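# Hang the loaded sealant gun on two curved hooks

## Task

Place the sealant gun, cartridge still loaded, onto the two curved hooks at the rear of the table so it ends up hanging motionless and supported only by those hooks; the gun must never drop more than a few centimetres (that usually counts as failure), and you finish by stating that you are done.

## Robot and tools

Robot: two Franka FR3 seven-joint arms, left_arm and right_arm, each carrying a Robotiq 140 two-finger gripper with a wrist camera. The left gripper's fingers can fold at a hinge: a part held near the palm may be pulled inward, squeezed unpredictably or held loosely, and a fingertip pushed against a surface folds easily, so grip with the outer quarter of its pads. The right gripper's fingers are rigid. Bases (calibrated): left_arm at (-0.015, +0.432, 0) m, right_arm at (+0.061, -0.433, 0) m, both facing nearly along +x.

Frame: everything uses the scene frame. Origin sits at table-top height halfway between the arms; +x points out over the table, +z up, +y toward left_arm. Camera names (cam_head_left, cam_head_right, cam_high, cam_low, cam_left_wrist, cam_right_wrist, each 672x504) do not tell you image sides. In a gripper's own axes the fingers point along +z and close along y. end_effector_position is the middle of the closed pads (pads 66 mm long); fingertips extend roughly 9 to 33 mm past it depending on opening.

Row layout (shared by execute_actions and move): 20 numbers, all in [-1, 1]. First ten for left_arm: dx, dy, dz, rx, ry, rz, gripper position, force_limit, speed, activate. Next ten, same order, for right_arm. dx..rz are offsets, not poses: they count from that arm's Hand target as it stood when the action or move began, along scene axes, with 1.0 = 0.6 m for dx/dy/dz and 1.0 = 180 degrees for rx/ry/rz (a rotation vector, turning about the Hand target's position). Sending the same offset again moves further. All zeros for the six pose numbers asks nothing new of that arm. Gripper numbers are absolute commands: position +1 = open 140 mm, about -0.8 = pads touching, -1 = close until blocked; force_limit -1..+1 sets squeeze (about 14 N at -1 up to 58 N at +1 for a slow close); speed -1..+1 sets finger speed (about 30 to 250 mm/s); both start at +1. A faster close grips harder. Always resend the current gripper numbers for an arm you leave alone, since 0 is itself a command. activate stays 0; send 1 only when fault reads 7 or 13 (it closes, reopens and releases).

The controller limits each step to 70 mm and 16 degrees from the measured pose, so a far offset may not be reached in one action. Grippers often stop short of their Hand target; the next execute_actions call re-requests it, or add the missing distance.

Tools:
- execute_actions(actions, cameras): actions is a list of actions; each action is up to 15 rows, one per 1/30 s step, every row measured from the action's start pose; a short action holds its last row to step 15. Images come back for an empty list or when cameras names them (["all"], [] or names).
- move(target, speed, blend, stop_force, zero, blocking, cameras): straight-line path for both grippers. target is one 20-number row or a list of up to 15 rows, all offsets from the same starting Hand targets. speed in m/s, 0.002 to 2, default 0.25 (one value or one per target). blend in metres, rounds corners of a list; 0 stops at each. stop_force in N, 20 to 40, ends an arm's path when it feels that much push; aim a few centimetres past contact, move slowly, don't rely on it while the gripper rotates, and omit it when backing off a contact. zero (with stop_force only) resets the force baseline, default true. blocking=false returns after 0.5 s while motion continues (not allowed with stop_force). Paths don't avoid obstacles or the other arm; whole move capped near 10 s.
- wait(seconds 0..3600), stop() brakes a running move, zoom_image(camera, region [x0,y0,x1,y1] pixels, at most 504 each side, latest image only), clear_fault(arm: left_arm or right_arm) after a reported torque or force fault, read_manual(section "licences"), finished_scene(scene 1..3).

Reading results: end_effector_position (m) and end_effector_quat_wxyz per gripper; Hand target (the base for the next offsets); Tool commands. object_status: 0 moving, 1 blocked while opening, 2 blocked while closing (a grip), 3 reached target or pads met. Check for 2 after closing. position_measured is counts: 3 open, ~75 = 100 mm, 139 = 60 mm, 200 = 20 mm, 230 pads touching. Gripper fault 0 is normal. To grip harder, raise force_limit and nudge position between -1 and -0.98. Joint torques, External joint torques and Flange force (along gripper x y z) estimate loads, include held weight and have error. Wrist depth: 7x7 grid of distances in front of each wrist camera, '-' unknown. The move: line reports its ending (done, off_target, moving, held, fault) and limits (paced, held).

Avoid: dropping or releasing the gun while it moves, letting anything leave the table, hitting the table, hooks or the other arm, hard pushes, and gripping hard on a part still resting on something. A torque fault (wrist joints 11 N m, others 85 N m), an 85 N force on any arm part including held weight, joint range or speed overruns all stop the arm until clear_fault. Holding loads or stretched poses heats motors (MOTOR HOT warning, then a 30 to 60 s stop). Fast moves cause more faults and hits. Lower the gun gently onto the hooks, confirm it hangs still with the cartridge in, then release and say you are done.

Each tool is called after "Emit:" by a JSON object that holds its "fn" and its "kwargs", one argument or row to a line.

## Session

Emit:
{"fn": "execute_actions", "kwargs": {
  "actions": []
}}

Scene clock: 0.00 s.
left_arm: end_effector_position=(+0.1609, +0.4582, +0.3321) position_measured=3 object_status=3 fault=0 end_effector_quat_wxyz=(+0.034, -0.560, +0.664, +0.495) | right_arm: end_effector_position=(+0.8577, -0.2378, +0.1597) position_measured=3 object_status=3 fault=0 end_effector_quat_wxyz=(+0.370, -0.121, +0.921, -0.001)
Joint positions: left_arm=[-0.447 -0.388 -0.087 -2.41 0.365 1.059 -0.349] | right_arm=[0.677 0.55 -0.348 -1.897 0.503 3.161 1.208]
Joint velocities: within noise
Joint torques (N m): no reading
External joint torques (N m): no reading
Flange force (N): no reading
Wrist depth (mm): cam_left_wrist=[- - - - 1838 169 150 / 367 - - - 213 174 154 / 428 - - 2343 207 185 167 / - 134 2050 - - 147 124 / - 117 - - - - 106 / - 1523 - - - 1705 - / - 1733 - - - - -] | cam_right_wrist=[273 - 251 251 245 - 230 / 317 - - 276 258 - 276 / 1613 1445 1719 379 237 - 330 / - 1143 1869 1840 219 151 122 / - 977 2265 200 203 2048 116 / 882 977 1570 182 187 2222 - / - - - 171 176 1719 -]
Hand target: left_arm +0.1609, +0.4582, +0.3321; +0.034, -0.560, +0.664, +0.495 | right_arm +0.8577, -0.2378, +0.1597; +0.370, -0.121, +0.921, -0.001
Tool commands: left_gripper/position=+1.0 left_gripper/force_limit=+1.0 left_gripper/speed=+1.0 left_gripper/activate=+0.0 right_gripper/position=+1.0 right_gripper/force_limit=+1.0 right_gripper/speed=+1.0 right_gripper/activate=+0.0

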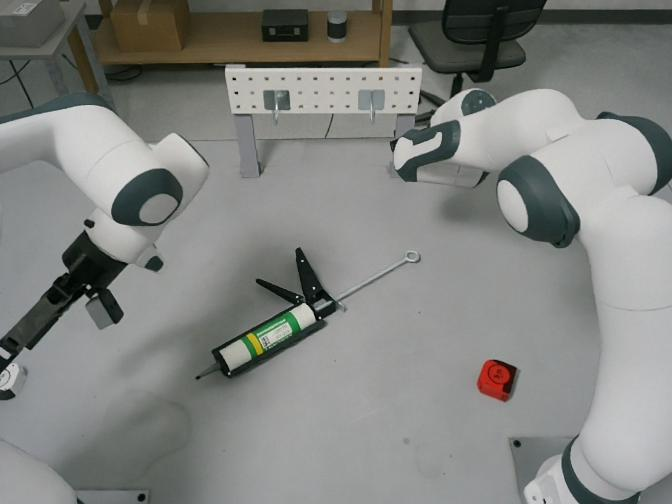

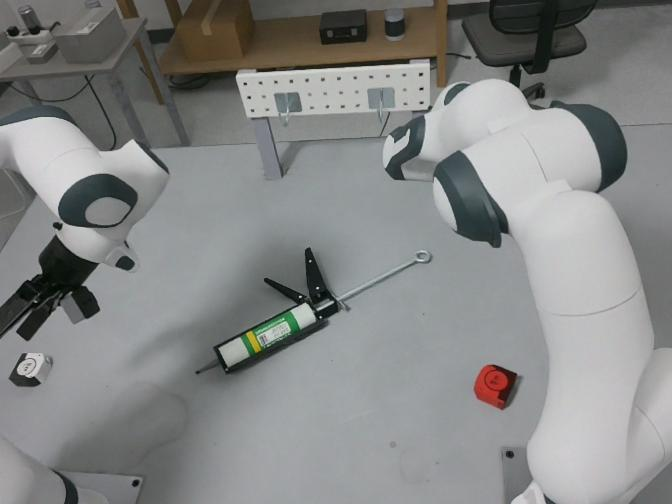

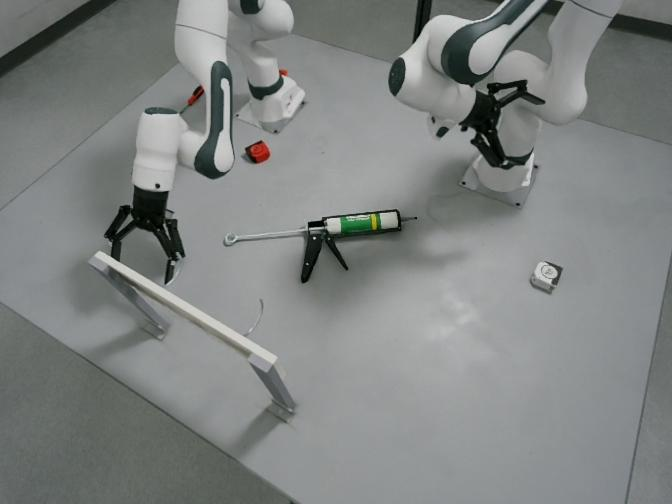

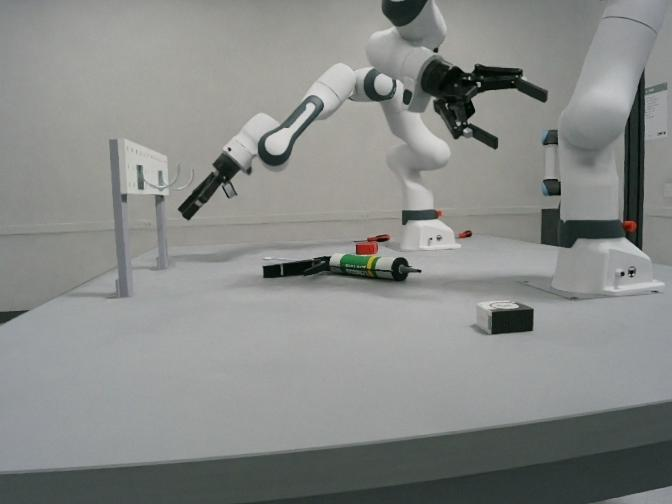

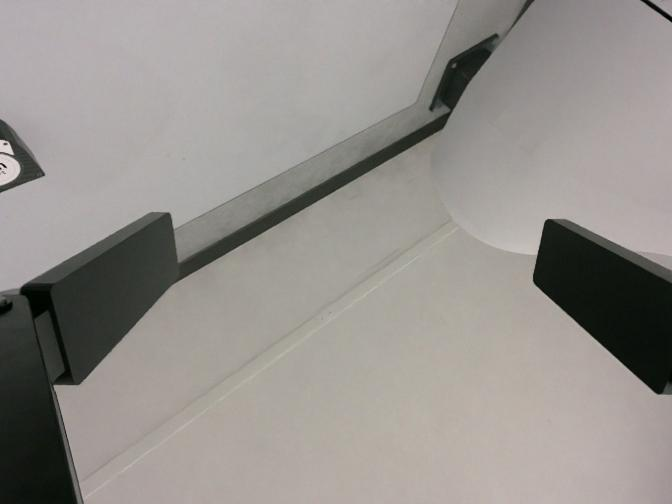

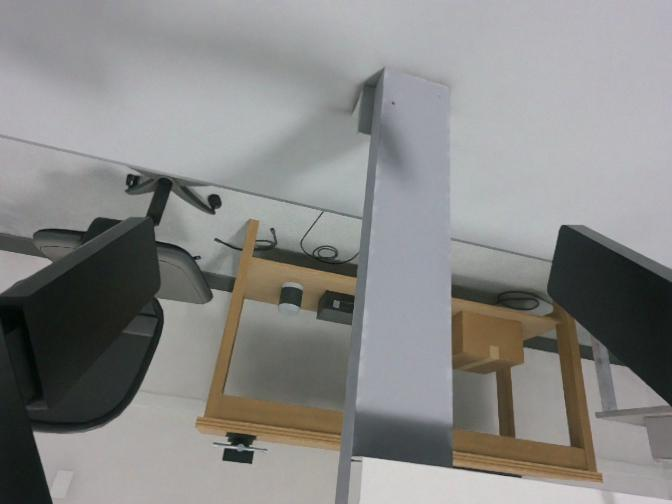

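Emit:
{"fn": "move", "kwargs": {
  "target": [
    [0,0,0,0,0,0,1,1,1,0,-0.25,0,0.25,0,0,0,1,1,1,0],
    [0,0,0,0,0,0,1,1,1,0,-0.713,0.513,0.17,-0.249,0.130,0.578,0.6,1,1,0]
  ],
  "speed": [0.3,0.4],
  "blend": 0.05,
  "cameras": ["cam_right_wrist","cam_head_left","cam_low"]
}}

Scene clock: 35.77 s.
left_arm: end_effector_position=(+0.1609, +0.4582, +0.3321) position_measured=3 object_status=3 fault=0 end_effector_quat_wxyz=(+0.034, -0.560, +0.664, +0.495) | right_arm: end_effector_position=(+0.4314, +0.0702, +0.2637) position_measured=53 object_status=3 fault=0 end_effector_quat_wxyz=(-0.003, +0.886, -0.463, +0.002)
Joint positions: left_arm=[-0.447 -0.388 -0.087 -2.41 0.365 1.059 -0.349] | right_arm=[1.27 0.212 -0.319 -1.693 0.067 1.9 0.285]
Joint torques (N m): left_arm=[-0.83 -15.86 -0.03 23.01 1.91 -0.7 0.16] | right_arm=[0.9 -39.09 -2.28 26.69 0.88 2.37 -0.2]
External joint torques (N m): left_arm=[-0.77 -0.23 0.01 1.63 0.08 -0.02 0.12] | right_arm=[0.87 -0.23 -0.31 1.66 0.17 -0.22 -0.2]
Flange force (N): left_arm=[-1.3 0.2 -4.9] | right_arm=[-2.5 -6.2 -3.9]
Wrist depth (mm): cam_left_wrist=[- - - - 728 169 150 / - - - - 770 175 154 / - - - 1921 212 186 167 / - 134 - 2198 2369 147 123 / - 118 - - - - 106 / - - 1719 - - - - / - 2153 - - - - -] | cam_right_wrist=[- 329 324 332 - - 361 / - 369 - 345 - - - / - - 352 353 376 - - / - 126 - 370 - 142 - / - 117 - 423 - 125 98 / - 475 - - - - - / - - - - - - -]
Hand target: left_arm +0.1609, +0.4582, +0.3321; +0.034, -0.560, +0.664, +0.495 | right_arm +0.4299, +0.0700, +0.2617; +0.000, +0.887, -0.462, +0.000
Off the commanded pose: left_arm 0.000 m, 0 deg | right_arm 0.002 m, 0 deg.
move: done
Images, in order (width x height): cam_head_left 672x504, cam_low 672x504, cam_right_wrist 672x504.

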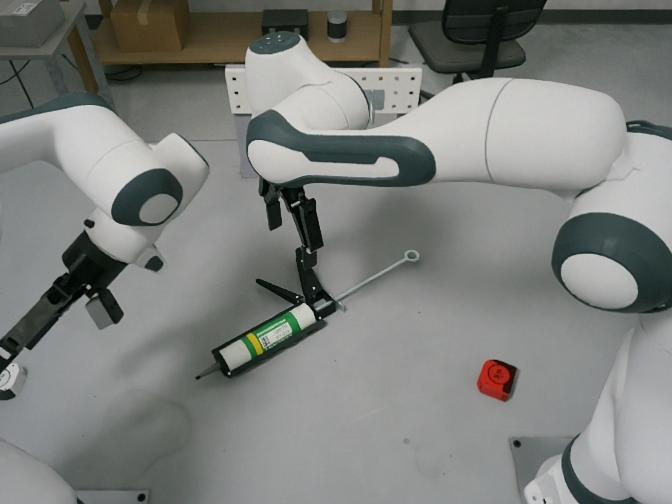

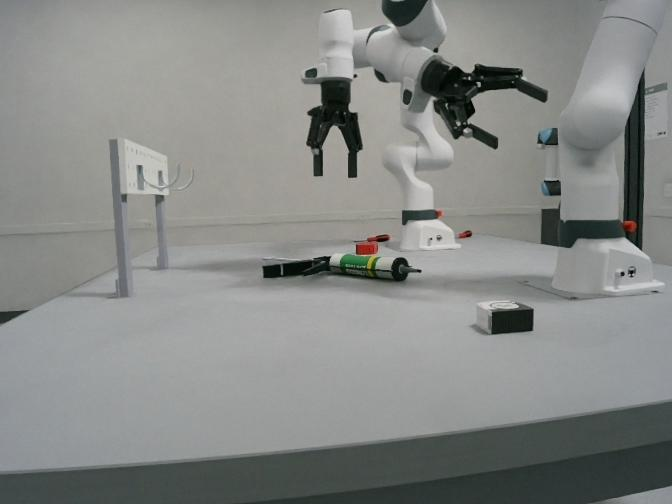

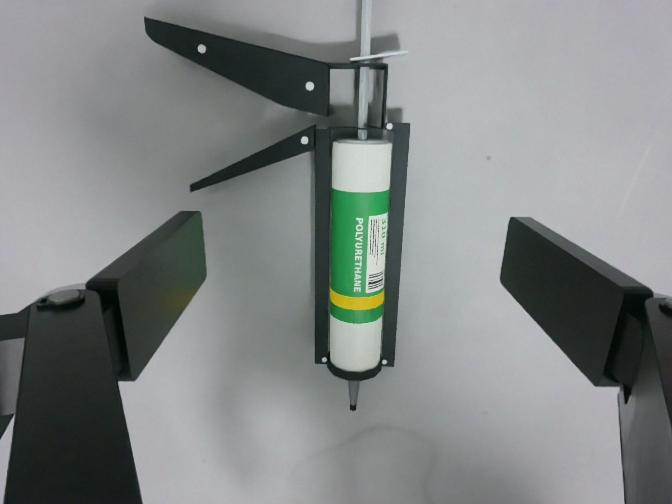

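Emit:
{"fn": "move", "kwargs": {
  "target": [
    [0,0,0,0,0,0,1,1,1,0,-0.03,0.015,-0.24,0,0,0,0.43,0,0,0],
    [0,0,0,0,0,0,1,1,1,0,-0.03,0.015,-0.373,0,0,0,0.43,0,0,0]
  ],
  "speed": [0.25,0.1],
  "blend": 0.01,
  "cameras": ["cam_right_wrist","cam_low"]
}}

Emit:
{"fn": "zoom_image", "kwargs": {
  "camera": "cam_low",
  "region": [90, 110, 270, 310]
}}

Scene clock: 52.17 s.
left_arm: end_effector_position=(+0.1609, +0.4582, +0.3321) position_measured=3 object_status=3 fault=0 end_effector_quat_wxyz=(+0.034, -0.560, +0.664, +0.495) | right_arm: end_effector_position=(+0.4116, +0.0777, +0.0383) position_measured=75 object_status=3 fault=0 end_effector_quat_wxyz=(+0.002, +0.887, -0.463, +0.001)
Joint positions: left_arm=[-0.447 -0.388 -0.087 -2.41 0.365 1.059 -0.349] | right_arm=[1.254 0.459 -0.254 -1.947 0.161 2.384 0.257]
Joint velocities: left_arm=[within noise] | right_arm=[-0.002 0 0.003 0.001 0.001 0.004 -0.002]
Joint torques (N m): left_arm=[-0.77 -15.86 0.01 22.97 1.91 -0.7 0.19] | right_arm=[0.88 -44.61 -3.51 23.18 0.52 2.89 -0.21]
External joint torques (N m): left_arm=[-0.73 -0.08 0.02 1.49 0.07 -0.02 0.15] | right_arm=[0.92 -1.28 -0.09 1.58 0 0.33 -0.21]
Flange force (N): left_arm=[-1.2 -0.2 -4.8] | right_arm=[-1.6 -1.8 -2.1]
Wrist depth (mm): cam_left_wrist=[- - 426 - 2244 169 150 / - - 591 613 - 174 153 / - - - 2395 210 185 167 / - 134 - - - 147 123 / - 118 - - - - 106 / - - 2369 - - 1762 - / - - - - - - -] | cam_right_wrist=[155 124 125 135 154 155 155 / - 163 160 141 141 163 163 / 146 143 155 125 145 173 170 / 182 124 156 132 153 149 179 / - 97 170 139 165 128 102 / - - 180 148 174 - - / - - 193 158 187 217 -]
Hand target: left_arm +0.1609, +0.4582, +0.3321; +0.034, -0.560, +0.664, +0.495 | right_arm +0.4119, +0.0790, +0.0379; +0.000, +0.887, -0.462, +0.000
Off the commanded pose: left_arm 0.000 m, 0 deg | right_arm 0.001 m, 0 deg.
move: done
Images, in order (width x height): cam_low 672x504, cam_right_wrist 672x504.

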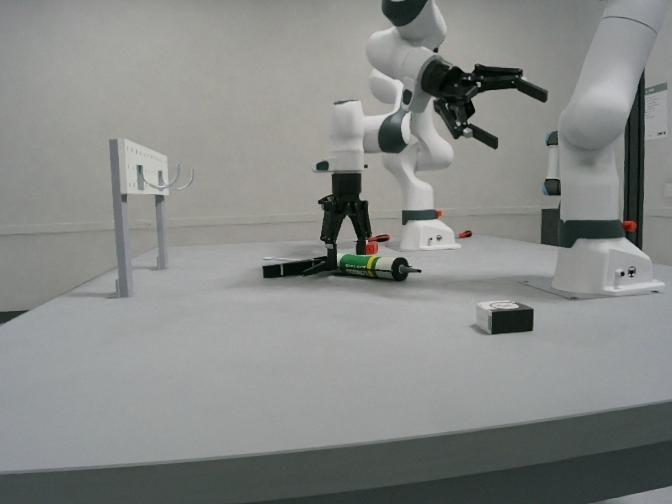

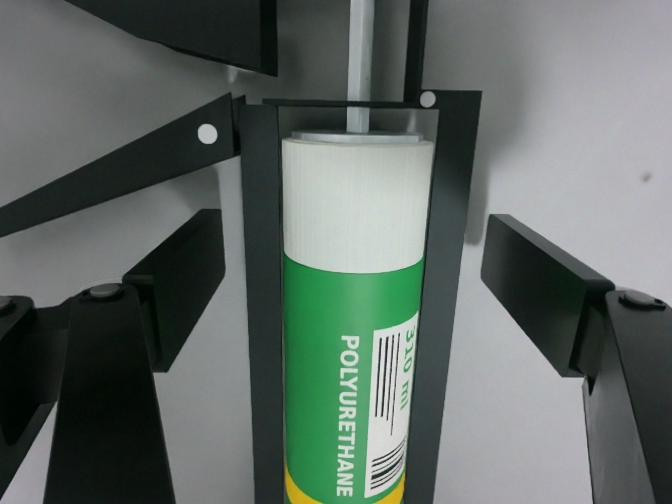

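Scaled by 2.520 from the camera's image (finer frame: 960x720).

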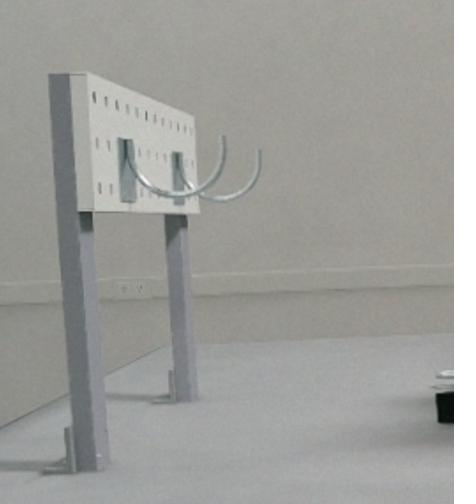

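Emit:
{"fn": "move", "kwargs": {
  "target": [0,0,0,0,0,0,1,1,1,0,0,0,0,0,0,0,-1,0,-1,0]
}}

Emit:
{"fn": "move", "kwargs": {
  "target": [
    [0,0,0,0,0,0,1,1,1,0,0,0,0.15,0,0,0,-1,0,-1,0],
    [0,0,0,0,0,0,1,1,1,0,0.07,-0.2,0.54,0,0,0.4,-1,0,-1,0],
    [0,0,0,0,0,0,1,1,1,0,0.09,-0.25,0.56,0,0,0.789,-1,0,-1,0]
  ],
  "speed": [0.15,0.35,0.4],
  "blend": 0.03,
  "cameras": ["cam_head_left","cam_right_wrist"]
}}

Scene clock: 110.50 s.
left_arm: end_effector_position=(+0.1609, +0.4582, +0.3321) position_measured=3 object_status=3 fault=0 end_effector_quat_wxyz=(+0.034, -0.560, +0.664, +0.495) | right_arm: end_effector_position=(+0.4122, +0.0785, +0.0387) position_measured=111 object_status=0 fault=0 end_effector_quat_wxyz=(+0.000, +0.887, -0.462, +0.001)
Joint positions: left_arm=[-0.447 -0.388 -0.087 -2.41 0.365 1.059 -0.349] | right_arm=[1.252 0.459 -0.253 -1.946 0.161 2.385 0.256]
Joint torques (N m): left_arm=[-0.77 -15.89 -0.03 22.99 1.91 -0.7 0.19] | right_arm=[0.83 -43.39 -3.18 23.03 0.41 3.2 -0.12]
External joint torques (N m): left_arm=[-0.74 -0.12 -0.04 1.54 0.08 -0.02 0.14] | right_arm=[0.7 0.05 0.09 1.39 -0.1 0.63 -0.12]
Flange force (N): left_arm=[-1.2 -0.1 -4.9] | right_arm=[-2.3 -4.0 0.9]
Wrist depth (mm): cam_left_wrist=[- - - - 1807 169 150 / - - - 648 2343 173 154 / - 541 - 3045 208 185 168 / - 134 - - - 148 123 / - 117 - - - - 106 / - 1838 2221 - - 2508 - / - 1776 - - - 1938 -] | cam_right_wrist=[156 124 125 154 154 155 155 / - 162 146 142 142 163 163 / 149 144 151 125 145 172 172 / 183 181 157 131 147 118 180 / - 86 167 140 162 114 90 / - - 179 149 172 - - / - - 194 158 185 - -]
Hand target: left_arm +0.1609, +0.4582, +0.3321; +0.034, -0.560, +0.664, +0.495 | right_arm +0.4119, +0.0790, +0.0379; +0.000, +0.887, -0.462, +0.000
Off the commanded pose: left_arm 0.000 m, 0 deg | right_arm 0.001 m, 0 deg.
move: done

Scene clock: 116.27 s.
left_arm: end_effector_position=(+0.1609, +0.4582, +0.3321) position_measured=3 object_status=3 fault=0 end_effector_quat_wxyz=(+0.034, -0.560, +0.664, +0.495) | right_arm: end_effector_position=(+0.4645, -0.0734, +0.3676) position_measured=111 object_status=2 fault=0 end_effector_quat_wxyz=(+0.003, +0.727, +0.687, -0.007)
Joint positions: left_arm=[-0.447 -0.388 -0.087 -2.41 0.365 1.059 -0.349] | right_arm=[1.158 -0.057 -0.371 -1.748 -0.028 1.68 -2.337]
Joint velocities: left_arm=[within noise] | right_arm=[0 0 0 0.001 0 -0.001 -0.008]
Joint torques (N m): left_arm=[-0.79 -15.88 -0.03 22.95 1.9 -0.7 0.2] | right_arm=[1.13 -33.5 -0.04 30.91 1.21 3.12 -0.26]
External joint torques (N m): left_arm=[-0.76 -0.13 -0.03 1.49 0.07 -0.02 0.15] | right_arm=[1.1 -4.41 -0.7 5.97 0.28 0.52 -0.26]
Flange force (N): left_arm=[-1.2 0.0 -4.7] | right_arm=[4.8 5.3 -14.7]
Wrist depth (mm): cam_left_wrist=[- - 459 469 2153 169 150 / - - - - 2508 174 154 / - - 2111 1705 209 185 167 / - 135 - - - 147 123 / - 117 - - - - 105 / - - - - - - - / - 1822 - - - - -] | cam_right_wrist=[- 123 125 134 457 - - / 454 - 143 140 141 463 - / 148 143 149 126 140 498 507 / - - 157 132 147 133 - / - 86 167 140 158 114 90 / - - 177 149 171 - - / - - 188 158 183 - -]
Hand target: left_arm +0.1609, +0.4582, +0.3321; +0.034, -0.560, +0.664, +0.495 | right_arm +0.4659, -0.0710, +0.3739; +0.000, +0.725, +0.689, +0.000
Off the commanded pose: left_arm 0.000 m, 0 deg | right_arm 0.007 m, 1 deg.
move: off_target (right_arm); limits=paced

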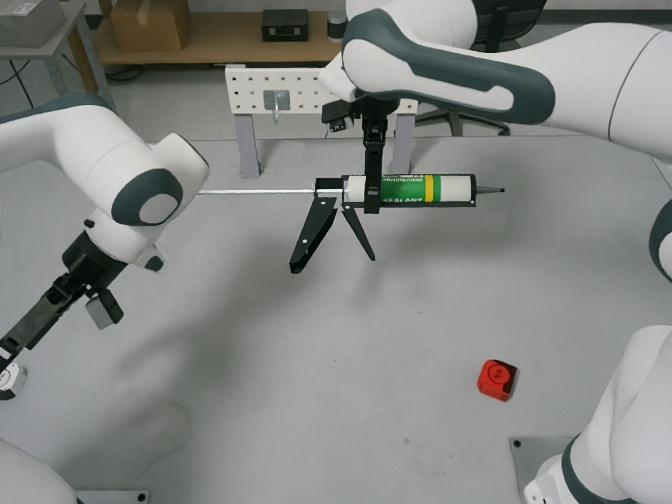

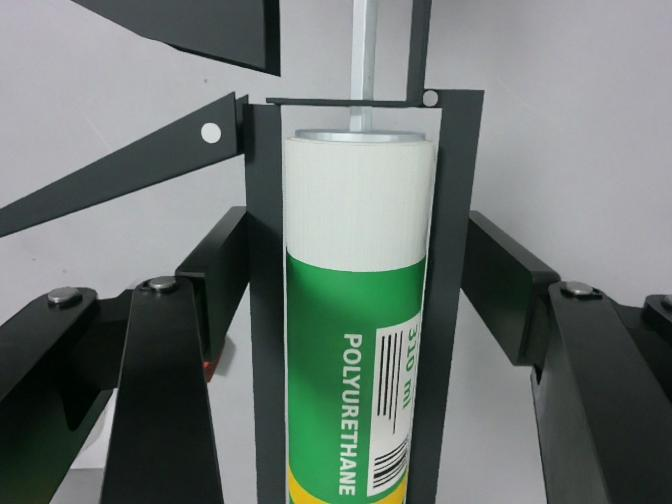

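Emit:
{"fn": "move", "kwargs": {
  "target": [0,0,0,0,0,0,1,1,1,0,0.25,0.048,0.01,-0.026,-0.4993,0,-1,0,-1,0],
  "speed": 0.35,
  "cameras": ["cam_head_left","cam_low"]
}}

Scene clock: 126.33 s.
left_arm: end_effector_position=(+0.1609, +0.4582, +0.3321) position_measured=3 object_status=3 fault=0 end_effector_quat_wxyz=(+0.034, -0.560, +0.664, +0.495) | right_arm: end_effector_position=(+0.6138, -0.0436, +0.3637) position_measured=111 object_status=2 fault=0 end_effector_quat_wxyz=(+0.509, +0.515, +0.499, +0.475)
Joint positions: left_arm=[-0.447 -0.388 -0.087 -2.41 0.365 1.059 -0.349] | right_arm=[1 0.009 0.02 -2.335 -1.948 1.972 -0.747]
Joint velocities: left_arm=[within noise] | right_arm=[0 -0.001 0 0 0.002 -0.001 0.007]
Joint torques (N m): left_arm=[-0.8 -15.89 0 22.97 1.91 -0.7 0.18] | right_arm=[1.58 -36.38 -0.09 28.8 -3.09 -4.39 0.2]
External joint torques (N m): left_arm=[-0.75 -0.1 0.02 1.49 0.07 -0.03 0.13] | right_arm=[1.58 -6.15 -0.08 6.86 -2 -2.53 0.1]
Flange force (N): left_arm=[-1.2 -0.1 -4.8] | right_arm=[4.7 9.5 1.2]
Wrist depth (mm): cam_left_wrist=[314 - - - - 169 150 / 390 464 524 - - 173 154 / - 481 - - 213 185 168 / - 134 1692 - 2369 148 123 / - 116 - - - - 106 / - 1854 2769 - - - - / - 1807 - - - - -] | cam_right_wrist=[512 124 125 134 133 - - / - 1931 146 139 141 - 2944 / 147 145 149 126 145 - 2506 / 480 642 157 132 147 115 - / - 86 167 140 159 113 90 / - - 177 149 171 - - / - - 189 159 183 - -]
Hand target: left_arm +0.1609, +0.4582, +0.3321; +0.034, -0.560, +0.664, +0.495 | right_arm +0.6159, -0.0422, +0.3799; +0.513, +0.513, +0.487, +0.486
Off the commanded pose: left_arm 0.000 m, 0 deg | right_arm 0.016 m, 2 deg.
move: off_target (right_arm); limits=paced

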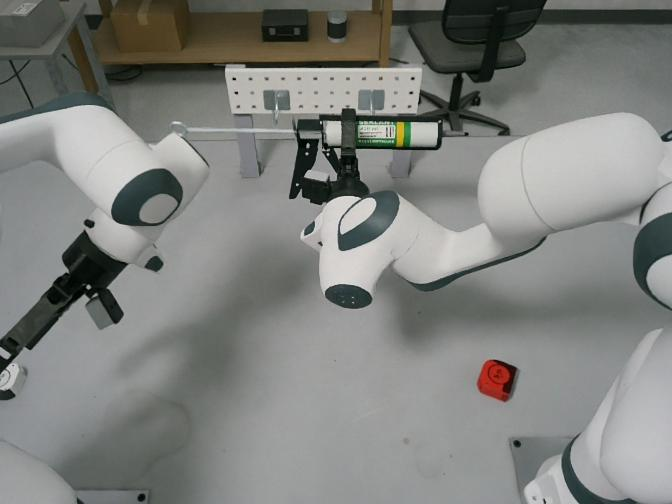

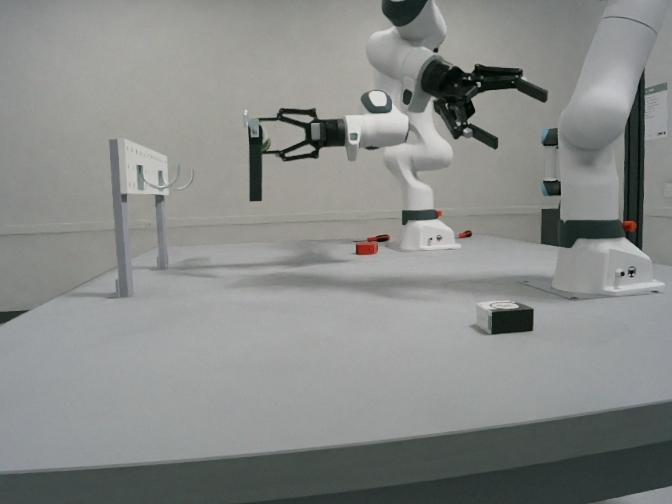

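Emit:
{"fn": "move", "kwargs": {
  "target": [0,0,0,0,0,0,1,1,1,0,0.355,0,0.01,-0.044,0,0,-1,0,-1,0],
  "speed": 0.2,
  "cameras": ["cam_head_left","cam_low","cam_high"]
}}

Emit:
{"fn": "zoom_image", "kwargs": {
  "camera": "cam_low",
  "region": [100, 90, 280, 240]
}}

Emit:
{"fn": "zoom_image", "kwargs": {
  "camera": "cam_high",
  "region": [60, 180, 310, 370]
}}

Emit:
{"fn": "zoom_image", "kwargs": {
  "camera": "cam_head_left",
  "region": [190, 30, 440, 200]
}}

Scene clock: 140.40 s.
left_arm: end_effector_position=(+0.1609, +0.4582, +0.3321) position_measured=3 object_status=3 fault=0 end_effector_quat_wxyz=(+0.034, -0.560, +0.664, +0.495) | right_arm: end_effector_position=(+0.8259, -0.0408, +0.3670) position_measured=111 object_status=2 fault=0 end_effector_quat_wxyz=(+0.540, +0.479, +0.529, +0.445)
Joint positions: left_arm=[-0.447 -0.388 -0.087 -2.41 0.365 1.059 -0.349] | right_arm=[0.813 0.414 -0.128 -1.766 -2.12 2.29 -0.884]
Joint velocities: left_arm=[within noise] | right_arm=[0.001 -0.001 -0.001 0 0 0.001 -0.005]
Joint torques (N m): left_arm=[-0.8 -15.9 -0.03 22.94 1.9 -0.72 0.19] | right_arm=[1.56 -52.8 -3.62 31.65 -1.67 -3.95 0.01]
External joint torques (N m): left_arm=[-0.76 -0.09 -0.01 1.43 0.06 -0.04 0.15] | right_arm=[1.39 -7.83 -1.85 7.79 -1.17 -2.1 -0.09]
Flange force (N): left_arm=[-1.1 0.0 -4.6] | right_arm=[3.0 10.9 4.5]
Wrist depth (mm): cam_left_wrist=[- - 448 - 1692 169 150 / 423 - - 662 2292 174 154 / - - - 2508 208 185 168 / - 134 2422 2175 2175 147 123 / - 117 2198 2070 - - 106 / - - 1887 - - 2090 - / - - - - - - -] | cam_right_wrist=[191 125 125 183 - - - / 201 197 146 140 141 - - / 149 145 152 125 145 - 2739 / 1220 219 157 132 147 114 2355 / - 86 167 140 159 113 90 / - - 249 149 171 - - / - - 191 158 183 - -]
Hand target: left_arm +0.1609, +0.4582, +0.3321; +0.034, -0.560, +0.664, +0.495 | right_arm +0.8289, -0.0422, +0.3859; +0.547, +0.476, +0.519, +0.452
Off the commanded pose: left_arm 0.000 m, 0 deg | right_arm 0.019 m, 2 deg.
move: off_target (right_arm)
Images, in order (width x height): cam_head_left 672x504, cam_high 672x504, cam_low 672x504.

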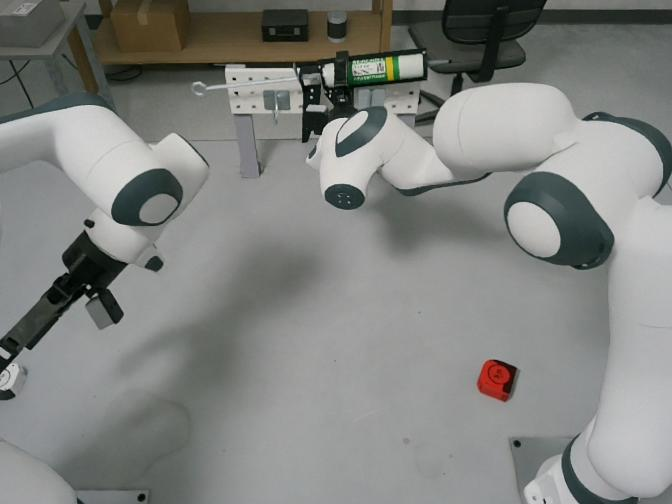

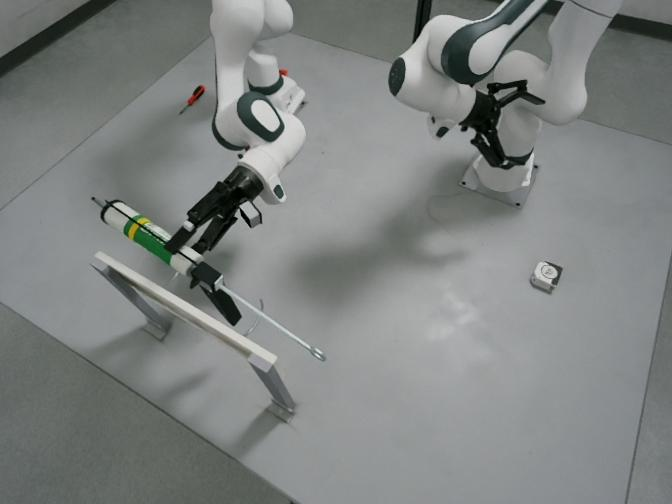

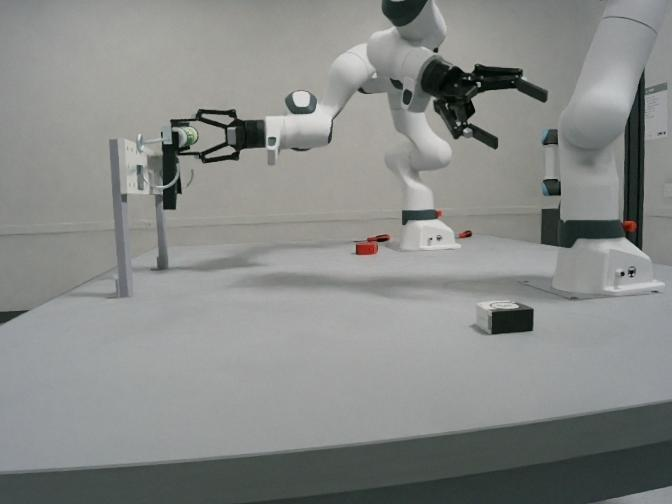

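Scaled by 2.800 from the camera's image (finer frame: 960x720).

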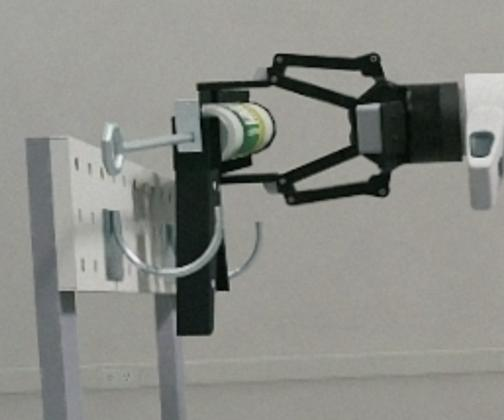

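Scaled by 2.016 from the camera's image (finer frame: 960x720).

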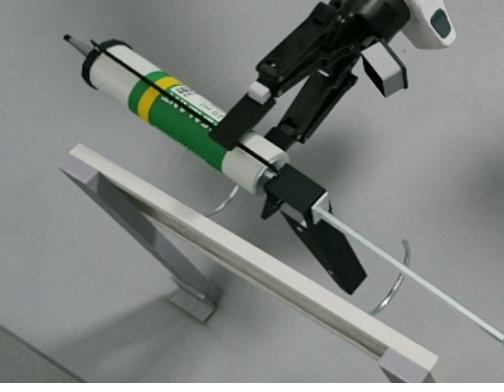

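Scaled by 2.016 from the camera's image (finer frame: 960x720).

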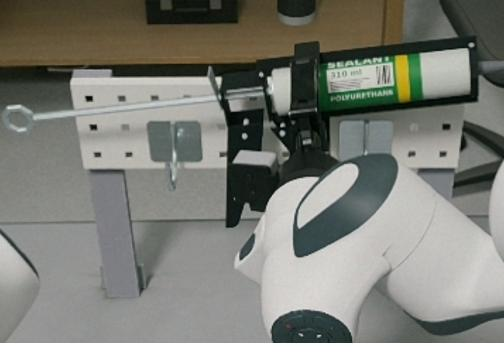

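Emit:
{"fn": "move", "kwargs": {
  "target": [
    [0,0,0,0,0,0,1,1,1,0,0.027,-0.001,-0.03,0.0,0,0.009,-1,0,-1,0],
    [0,0,0,0,0,0,1,1,1,0,0.027,-0.001,-0.14,0.0,0,0.009,-1,0,-1,0]
  ],
  "speed": 0.08,
  "blend": 0.005,
  "stop_force": 22,
  "cameras": ["cam_head_left","cam_low","cam_high"]
}}

Emit:
{"fn": "zoom_image", "kwargs": {
  "camera": "cam_low",
  "region": [100, 90, 280, 240]
}}

Emit:
{"fn": "zoom_image", "kwargs": {
  "camera": "cam_high",
  "region": [60, 180, 310, 370]
}}

Emit:
{"fn": "zoom_image", "kwargs": {
  "camera": "cam_head_left",
  "region": [190, 30, 440, 200]
}}

Scene clock: 173.57 s.
left_arm: end_effector_position=(+0.1609, +0.4582, +0.3321) position_measured=3 object_status=3 fault=0 end_effector_quat_wxyz=(+0.034, -0.560, +0.664, +0.495) | right_arm: end_effector_position=(+0.8405, -0.0420, +0.2815) position_measured=111 object_status=2 fault=0 end_effector_quat_wxyz=(+0.534, +0.470, +0.540, +0.450)
Joint positions: left_arm=[-0.447 -0.388 -0.087 -2.41 0.365 1.059 -0.349] | right_arm=[0.817 0.563 -0.156 -1.741 -2.228 2.266 -0.724]
Joint torques (N m): left_arm=[-0.81 -15.89 -0.02 22.97 1.9 -0.71 0.16] | right_arm=[1.64 -55.74 -5.75 29.99 -1.54 -4.74 0.35]
External joint torques (N m): left_arm=[-0.82 -0.16 -0.07 1.53 0.07 -0.03 0.11] | right_arm=[1.74 -8.19 -2.55 7.44 -0.98 -2.6 0.25]
Flange force (N): left_arm=[-1.1 0.1 -4.8] | right_arm=[1.6 9.8 2.7]
Wrist depth (mm): cam_left_wrist=[331 - - - - 169 150 / 369 - - - 2132 174 154 / - - 642 - 207 185 168 / 459 134 2317 2268 - 147 124 / - 116 - - - - 106 / - - 1776 - - - - / - 1719 - - - - -] | cam_right_wrist=[1481 124 125 176 177 177 - / 1510 1784 146 183 143 - 2265 / 149 145 149 126 145 2287 2309 / 1436 - 157 132 147 119 2066 / - 86 166 140 159 113 90 / - - 181 149 171 - - / - - 186 158 183 - -]
Hand target: left_arm +0.1609, +0.4582, +0.3321; +0.034, -0.560, +0.664, +0.495 | right_arm +0.8451, -0.0428, +0.3019; +0.541, +0.469, +0.526, +0.459
Off the commanded pose: left_arm 0.000 m, 0 deg | right_arm 0.021 m, 2 deg.
move: moving (right_arm; no rest 5 s after the path's end)
Images, in order (width x height): cam_head_left 672x504, cam_high 672x504, cam_low 672x504.

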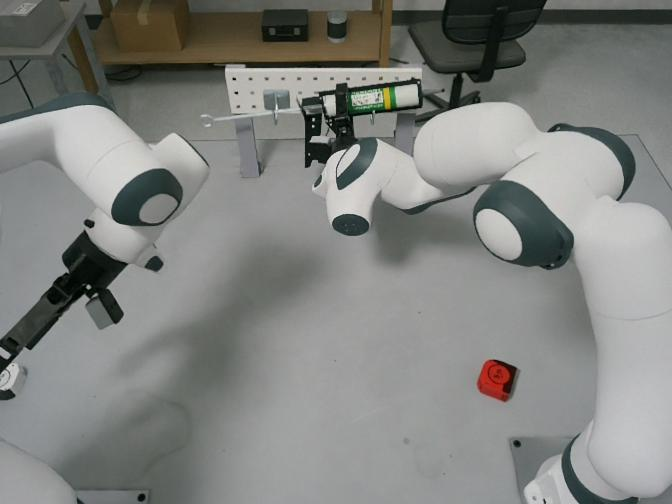

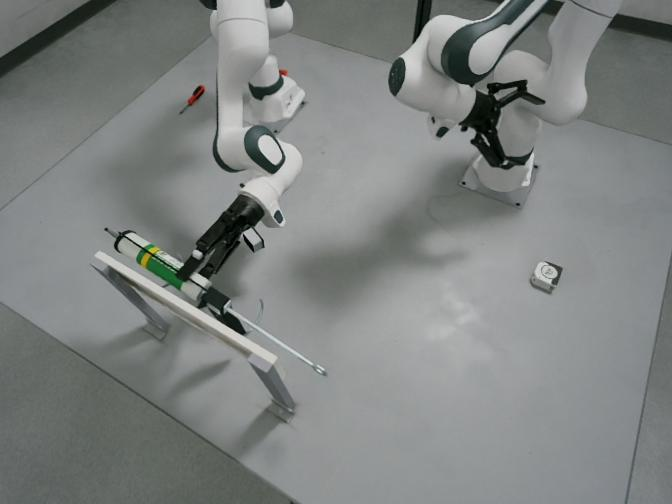

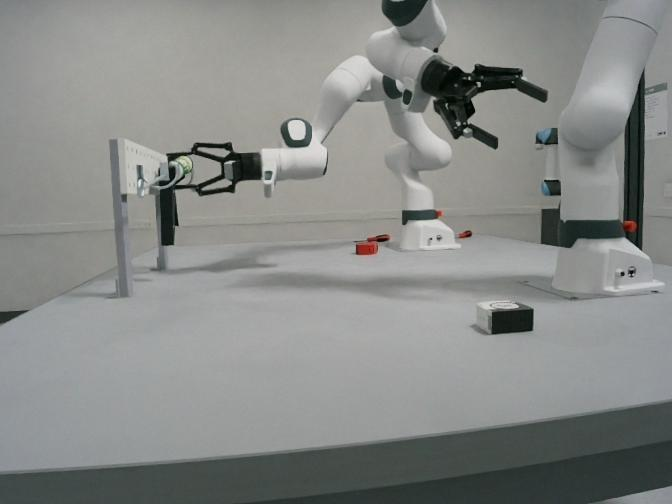

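Scaled by 2.800 from the camera's image (finer frame: 960x720).

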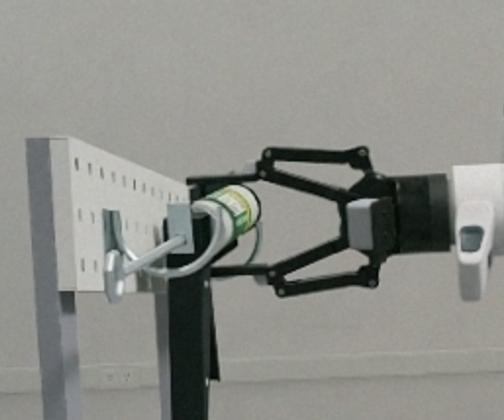

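Scaled by 2.016 from the camera's image (finer frame: 960x720).

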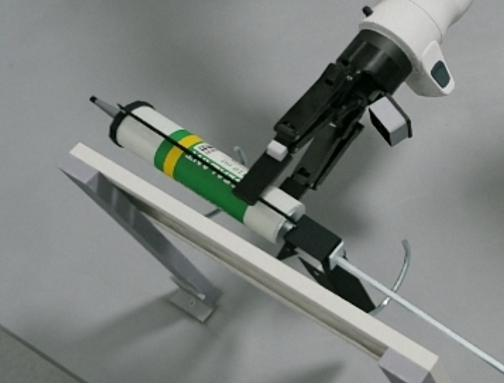

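Scaled by 2.016 from the camera's image (finer frame: 960x720).

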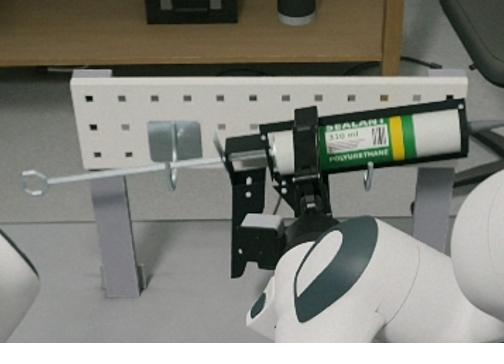

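Emit:
{"fn": "move", "kwargs": {
  "target": [0,0,0,0,0,0,1,1,1,0,0.001,0,-0.065,0,0,0,-1,0,-1,0],
  "speed": 0.03,
  "stop_force": 20,
  "cameras": ["cam_low","cam_high","cam_head_left"]
}}

Emit:
{"fn": "zoom_image", "kwargs": {
  "camera": "cam_low",
  "region": [100, 90, 280, 240]
}}

Emit:
{"fn": "zoom_image", "kwargs": {
  "camera": "cam_head_left",
  "region": [190, 30, 440, 200]
}}

Scene clock: 182.53 s.
left_arm: end_effector_position=(+0.1609, +0.4582, +0.3321) position_measured=3 object_status=3 fault=0 end_effector_quat_wxyz=(+0.034, -0.560, +0.664, +0.495) | right_arm: end_effector_position=(+0.8442, -0.0395, +0.2669) position_measured=111 object_status=2 fault=0 end_effector_quat_wxyz=(+0.543, +0.465, +0.529, +0.457)
Joint positions: left_arm=[-0.447 -0.388 -0.087 -2.41 0.365 1.059 -0.349] | right_arm=[0.824 0.615 -0.156 -1.722 -2.251 2.213 -0.68]
Joint torques (N m): left_arm=[-0.77 -15.85 -0.06 22.98 1.91 -0.71 0.2] | right_arm=[-1.3 -47.52 -4.44 23.41 -0.65 -2.3 0.83]
External joint torques (N m): left_arm=[-0.78 -0.1 -0.1 1.51 0.06 -0.04 0.15] | right_arm=[-1.44 1 -1.1 1.2 0 -0.04 0.74]
Flange force (N): left_arm=[-1.1 0.0 -4.9] | right_arm=[2.4 -2.7 7.9]
Wrist depth (mm): cam_left_wrist=[- - 427 - - 169 150 / - - - - 2221 174 154 / - - - 2665 207 185 167 / - 134 - - - 147 124 / - 125 - - 3045 - 106 / - 2769 - - 2422 - - / - 1367 - - - - -] | cam_right_wrist=[1454 124 125 171 173 175 - / 1570 1812 145 179 144 186 - / 148 145 148 126 145 198 - / 1481 1208 156 132 147 134 2332 / - 86 168 140 158 113 91 / - - 179 149 171 - - / - - 242 156 183 - -]
Hand target: left_arm +0.1609, +0.4582, +0.3321; +0.034, -0.560, +0.664, +0.495 | right_arm +0.8457, -0.0428, +0.2629; +0.541, +0.469, +0.526, +0.459
Off the commanded pose: left_arm 0.000 m, 0 deg | right_arm 0.005 m, 1 deg.
move: off_target (right_arm)
Images, in order (width x height): cam_head_left 672x504, cam_high 672x504, cam_low 672x504.

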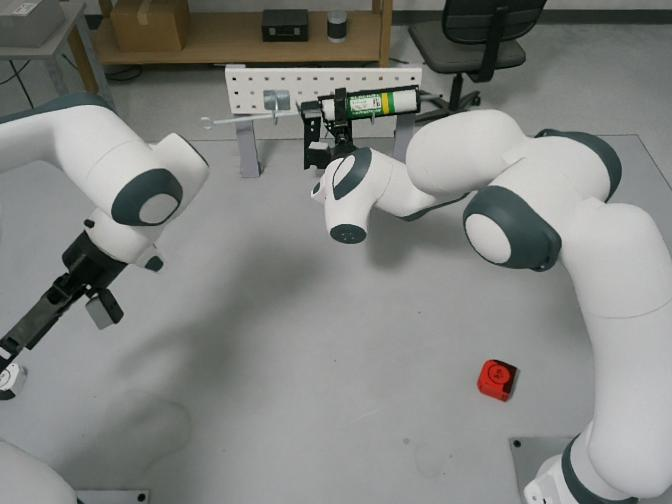

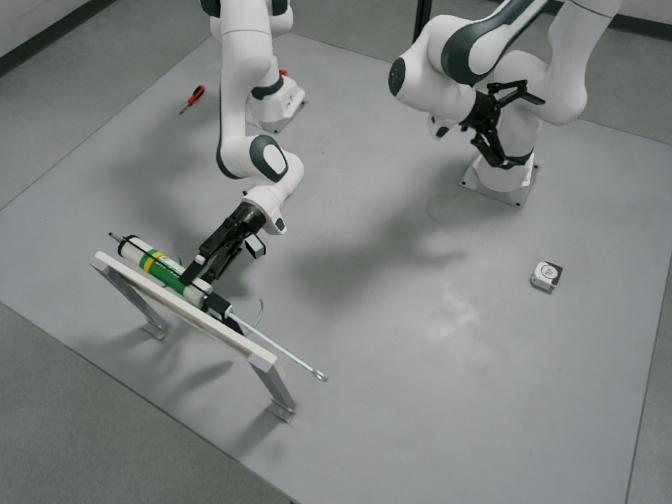

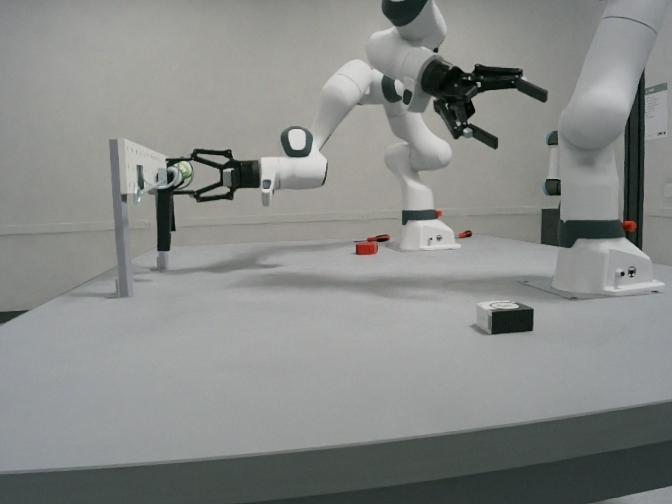

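Scaled by 2.800 from the camera's image (finer frame: 960x720).

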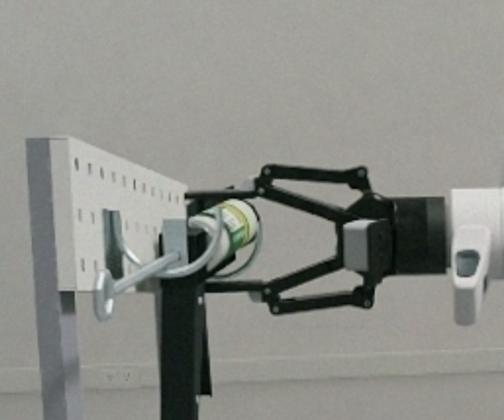

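Scaled by 2.016 from the camera's image (finer frame: 960x720).

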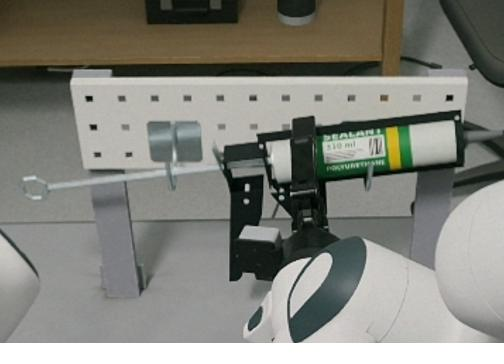

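Emit:
{"fn": "move", "kwargs": {
  "target": [0,0,0,0,0,0,1,1,1,0,0,0,0.004,0,0,0,-1,0,-1,0],
  "speed": 0.03
}}

Emit:
{"fn": "move", "kwargs": {
  "target": [0,0,0,0,0,0,1,1,1,0,0,0,0,0,0,0,0.35,0,-1,0],
  "cameras": ["cam_head_left","cam_low","cam_high","cam_right_wrist"]
}}

Emit:
{"fn": "zoom_image", "kwargs": {
  "camera": "cam_low",
  "region": [100, 90, 280, 240]
}}

Scene clock: 190.17 s.
left_arm: end_effector_position=(+0.1609, +0.4582, +0.3321) position_measured=3 object_status=3 fault=0 end_effector_quat_wxyz=(+0.034, -0.560, +0.664, +0.495) | right_arm: end_effector_position=(+0.8442, -0.0395, +0.2669) position_measured=111 object_status=2 fault=0 end_effector_quat_wxyz=(+0.543, +0.465, +0.529, +0.457)
Joint positions: left_arm=[-0.447 -0.388 -0.087 -2.41 0.365 1.059 -0.349] | right_arm=[0.824 0.615 -0.156 -1.722 -2.251 2.213 -0.68]
Joint torques (N m): left_arm=[-0.78 -15.86 -0.03 23 1.91 -0.72 0.17] | right_arm=[-1.12 -48.41 -4.32 23.05 -0.42 -2 0.71]
External joint torques (N m): left_arm=[-0.79 -0.12 -0.07 1.58 0.07 -0.04 0.13] | right_arm=[-1.1 0 -0.86 0.89 0.23 0.28 0.61]
Flange force (N): left_arm=[-1.1 0.0 -5.1] | right_arm=[0.5 -0.5 4.8]
Wrist depth (mm): cam_left_wrist=[- - 432 - 2090 169 149 / - - 542 613 2132 174 154 / - - - 2422 208 185 167 / - 134 - - - 148 123 / - 117 - - - 2422 106 / - - - - - - - / - - - 1762 2805 - -] | cam_right_wrist=[1463 124 125 171 172 175 - / 1491 1826 146 178 144 188 2428 / 147 144 148 126 145 2403 - / 1445 - 157 132 147 118 2265 / - 86 168 140 160 113 90 / - - 180 149 171 - - / - - 243 156 183 - -]
Hand target: left_arm +0.1609, +0.4582, +0.3321; +0.034, -0.560, +0.664, +0.495 | right_arm +0.8457, -0.0428, +0.2653; +0.541, +0.469, +0.526, +0.459
Off the commanded pose: left_arm 0.000 m, 0 deg | right_arm 0.004 m, 1 deg.
move: off_target (right_arm)

Scene clock: 190.97 s.
left_arm: end_effector_position=(+0.1609, +0.4582, +0.3321) position_measured=3 object_status=3 fault=0 end_effector_quat_wxyz=(+0.034, -0.560, +0.664, +0.495) | right_arm: end_effector_position=(+0.8457, -0.0424, +0.2669) position_measured=85 object_status=0 fault=0 end_effector_quat_wxyz=(+0.542, +0.468, +0.526, +0.459)
Joint positions: left_arm=[-0.447 -0.388 -0.087 -2.41 0.365 1.059 -0.349] | right_arm=[0.82 0.615 -0.156 -1.722 -2.251 2.213 -0.671]
Joint velocities: left_arm=[within noise] | right_arm=[0.001 0 0 0.001 0.001 0 0.004]
Joint torques (N m): left_arm=[-0.77 -15.85 -0.03 22.94 1.91 -0.71 0.16] | right_arm=[0.89 -49.64 -3.8 23.36 -0.77 -2.33 0.39]
External joint torques (N m): left_arm=[-0.8 -0.13 -0.1 1.49 0.07 -0.03 0.11] | right_arm=[0.77 -1.44 -0.46 1.32 -0.13 -0.09 0.29]
Flange force (N): left_arm=[-1.0 0.1 -4.8] | right_arm=[0.2 1.7 0.6]
Wrist depth (mm): cam_left_wrist=[- - - - 1903 169 150 / 384 - - - 211 174 154 / 404 - 1838 - 212 185 167 / - 134 2343 - 2175 148 123 / - 117 - 2011 2317 - 106 / - 1956 1603 - - - - / - - - - - - -] | cam_right_wrist=[1445 150 137 152 169 173 2222 / 1529 1771 148 129 120 179 - / 1402 177 155 114 123 195 2161 / 1481 112 129 120 127 130 2454 / - 90 138 125 132 122 - / - - 251 132 141 - - / - - 252 138 147 - -]
Hand target: left_arm +0.1609, +0.4582, +0.3321; +0.034, -0.560, +0.664, +0.495 | right_arm +0.8457, -0.0428, +0.2653; +0.541, +0.469, +0.526, +0.459
Off the commanded pose: left_arm 0.000 m, 0 deg | right_arm 0.002 m, 0 deg.
move: done
Images, in order (width x height): cam_head_left 672x504, cam_high 672x504, cam_low 672x504, cam_right_wrist 672x504.

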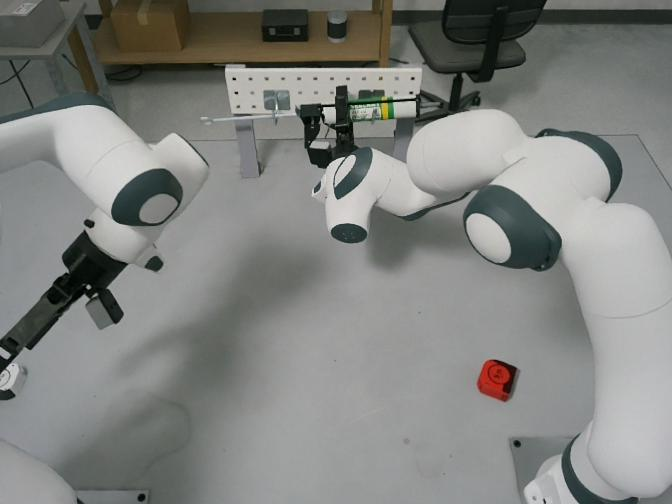

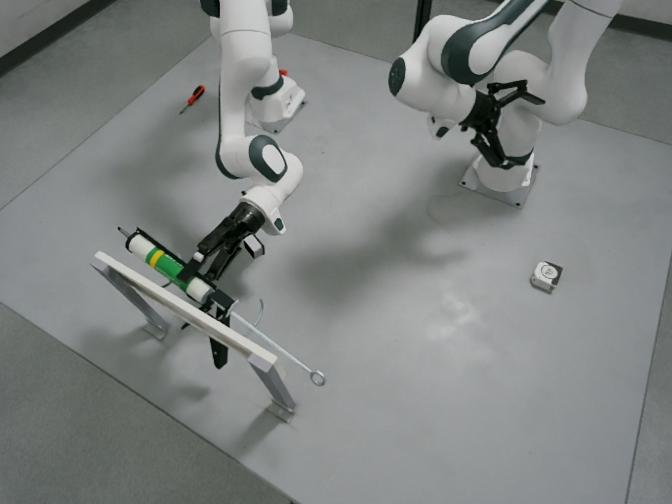

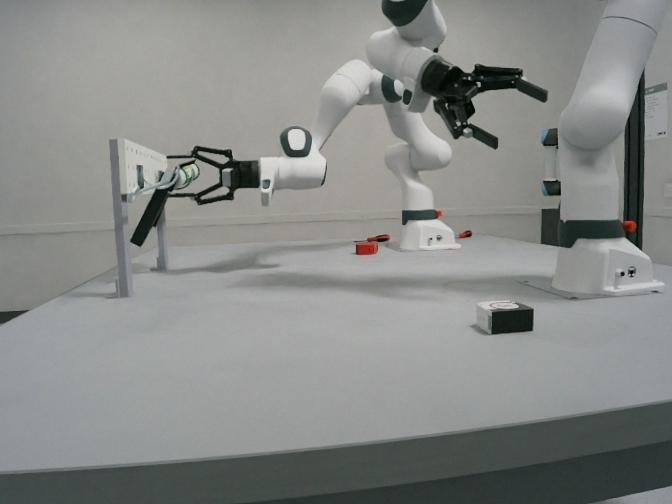

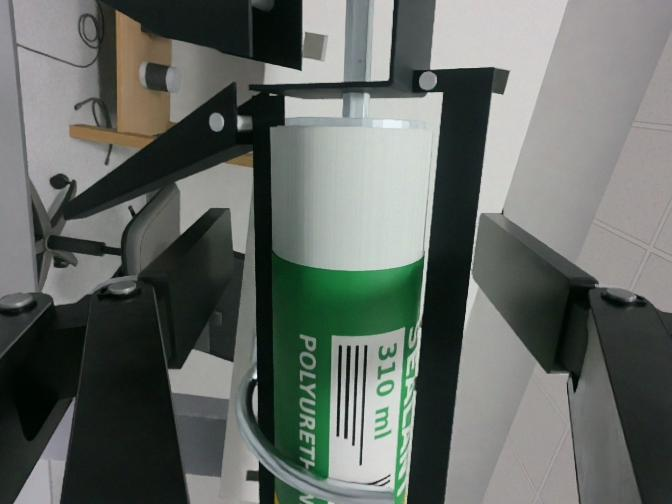

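Scaled by 2.800 from the camera's image (finer frame: 960x720).

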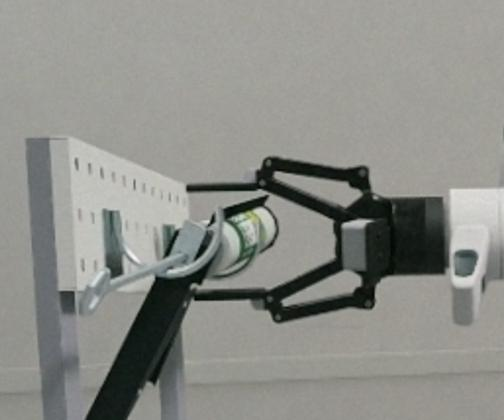

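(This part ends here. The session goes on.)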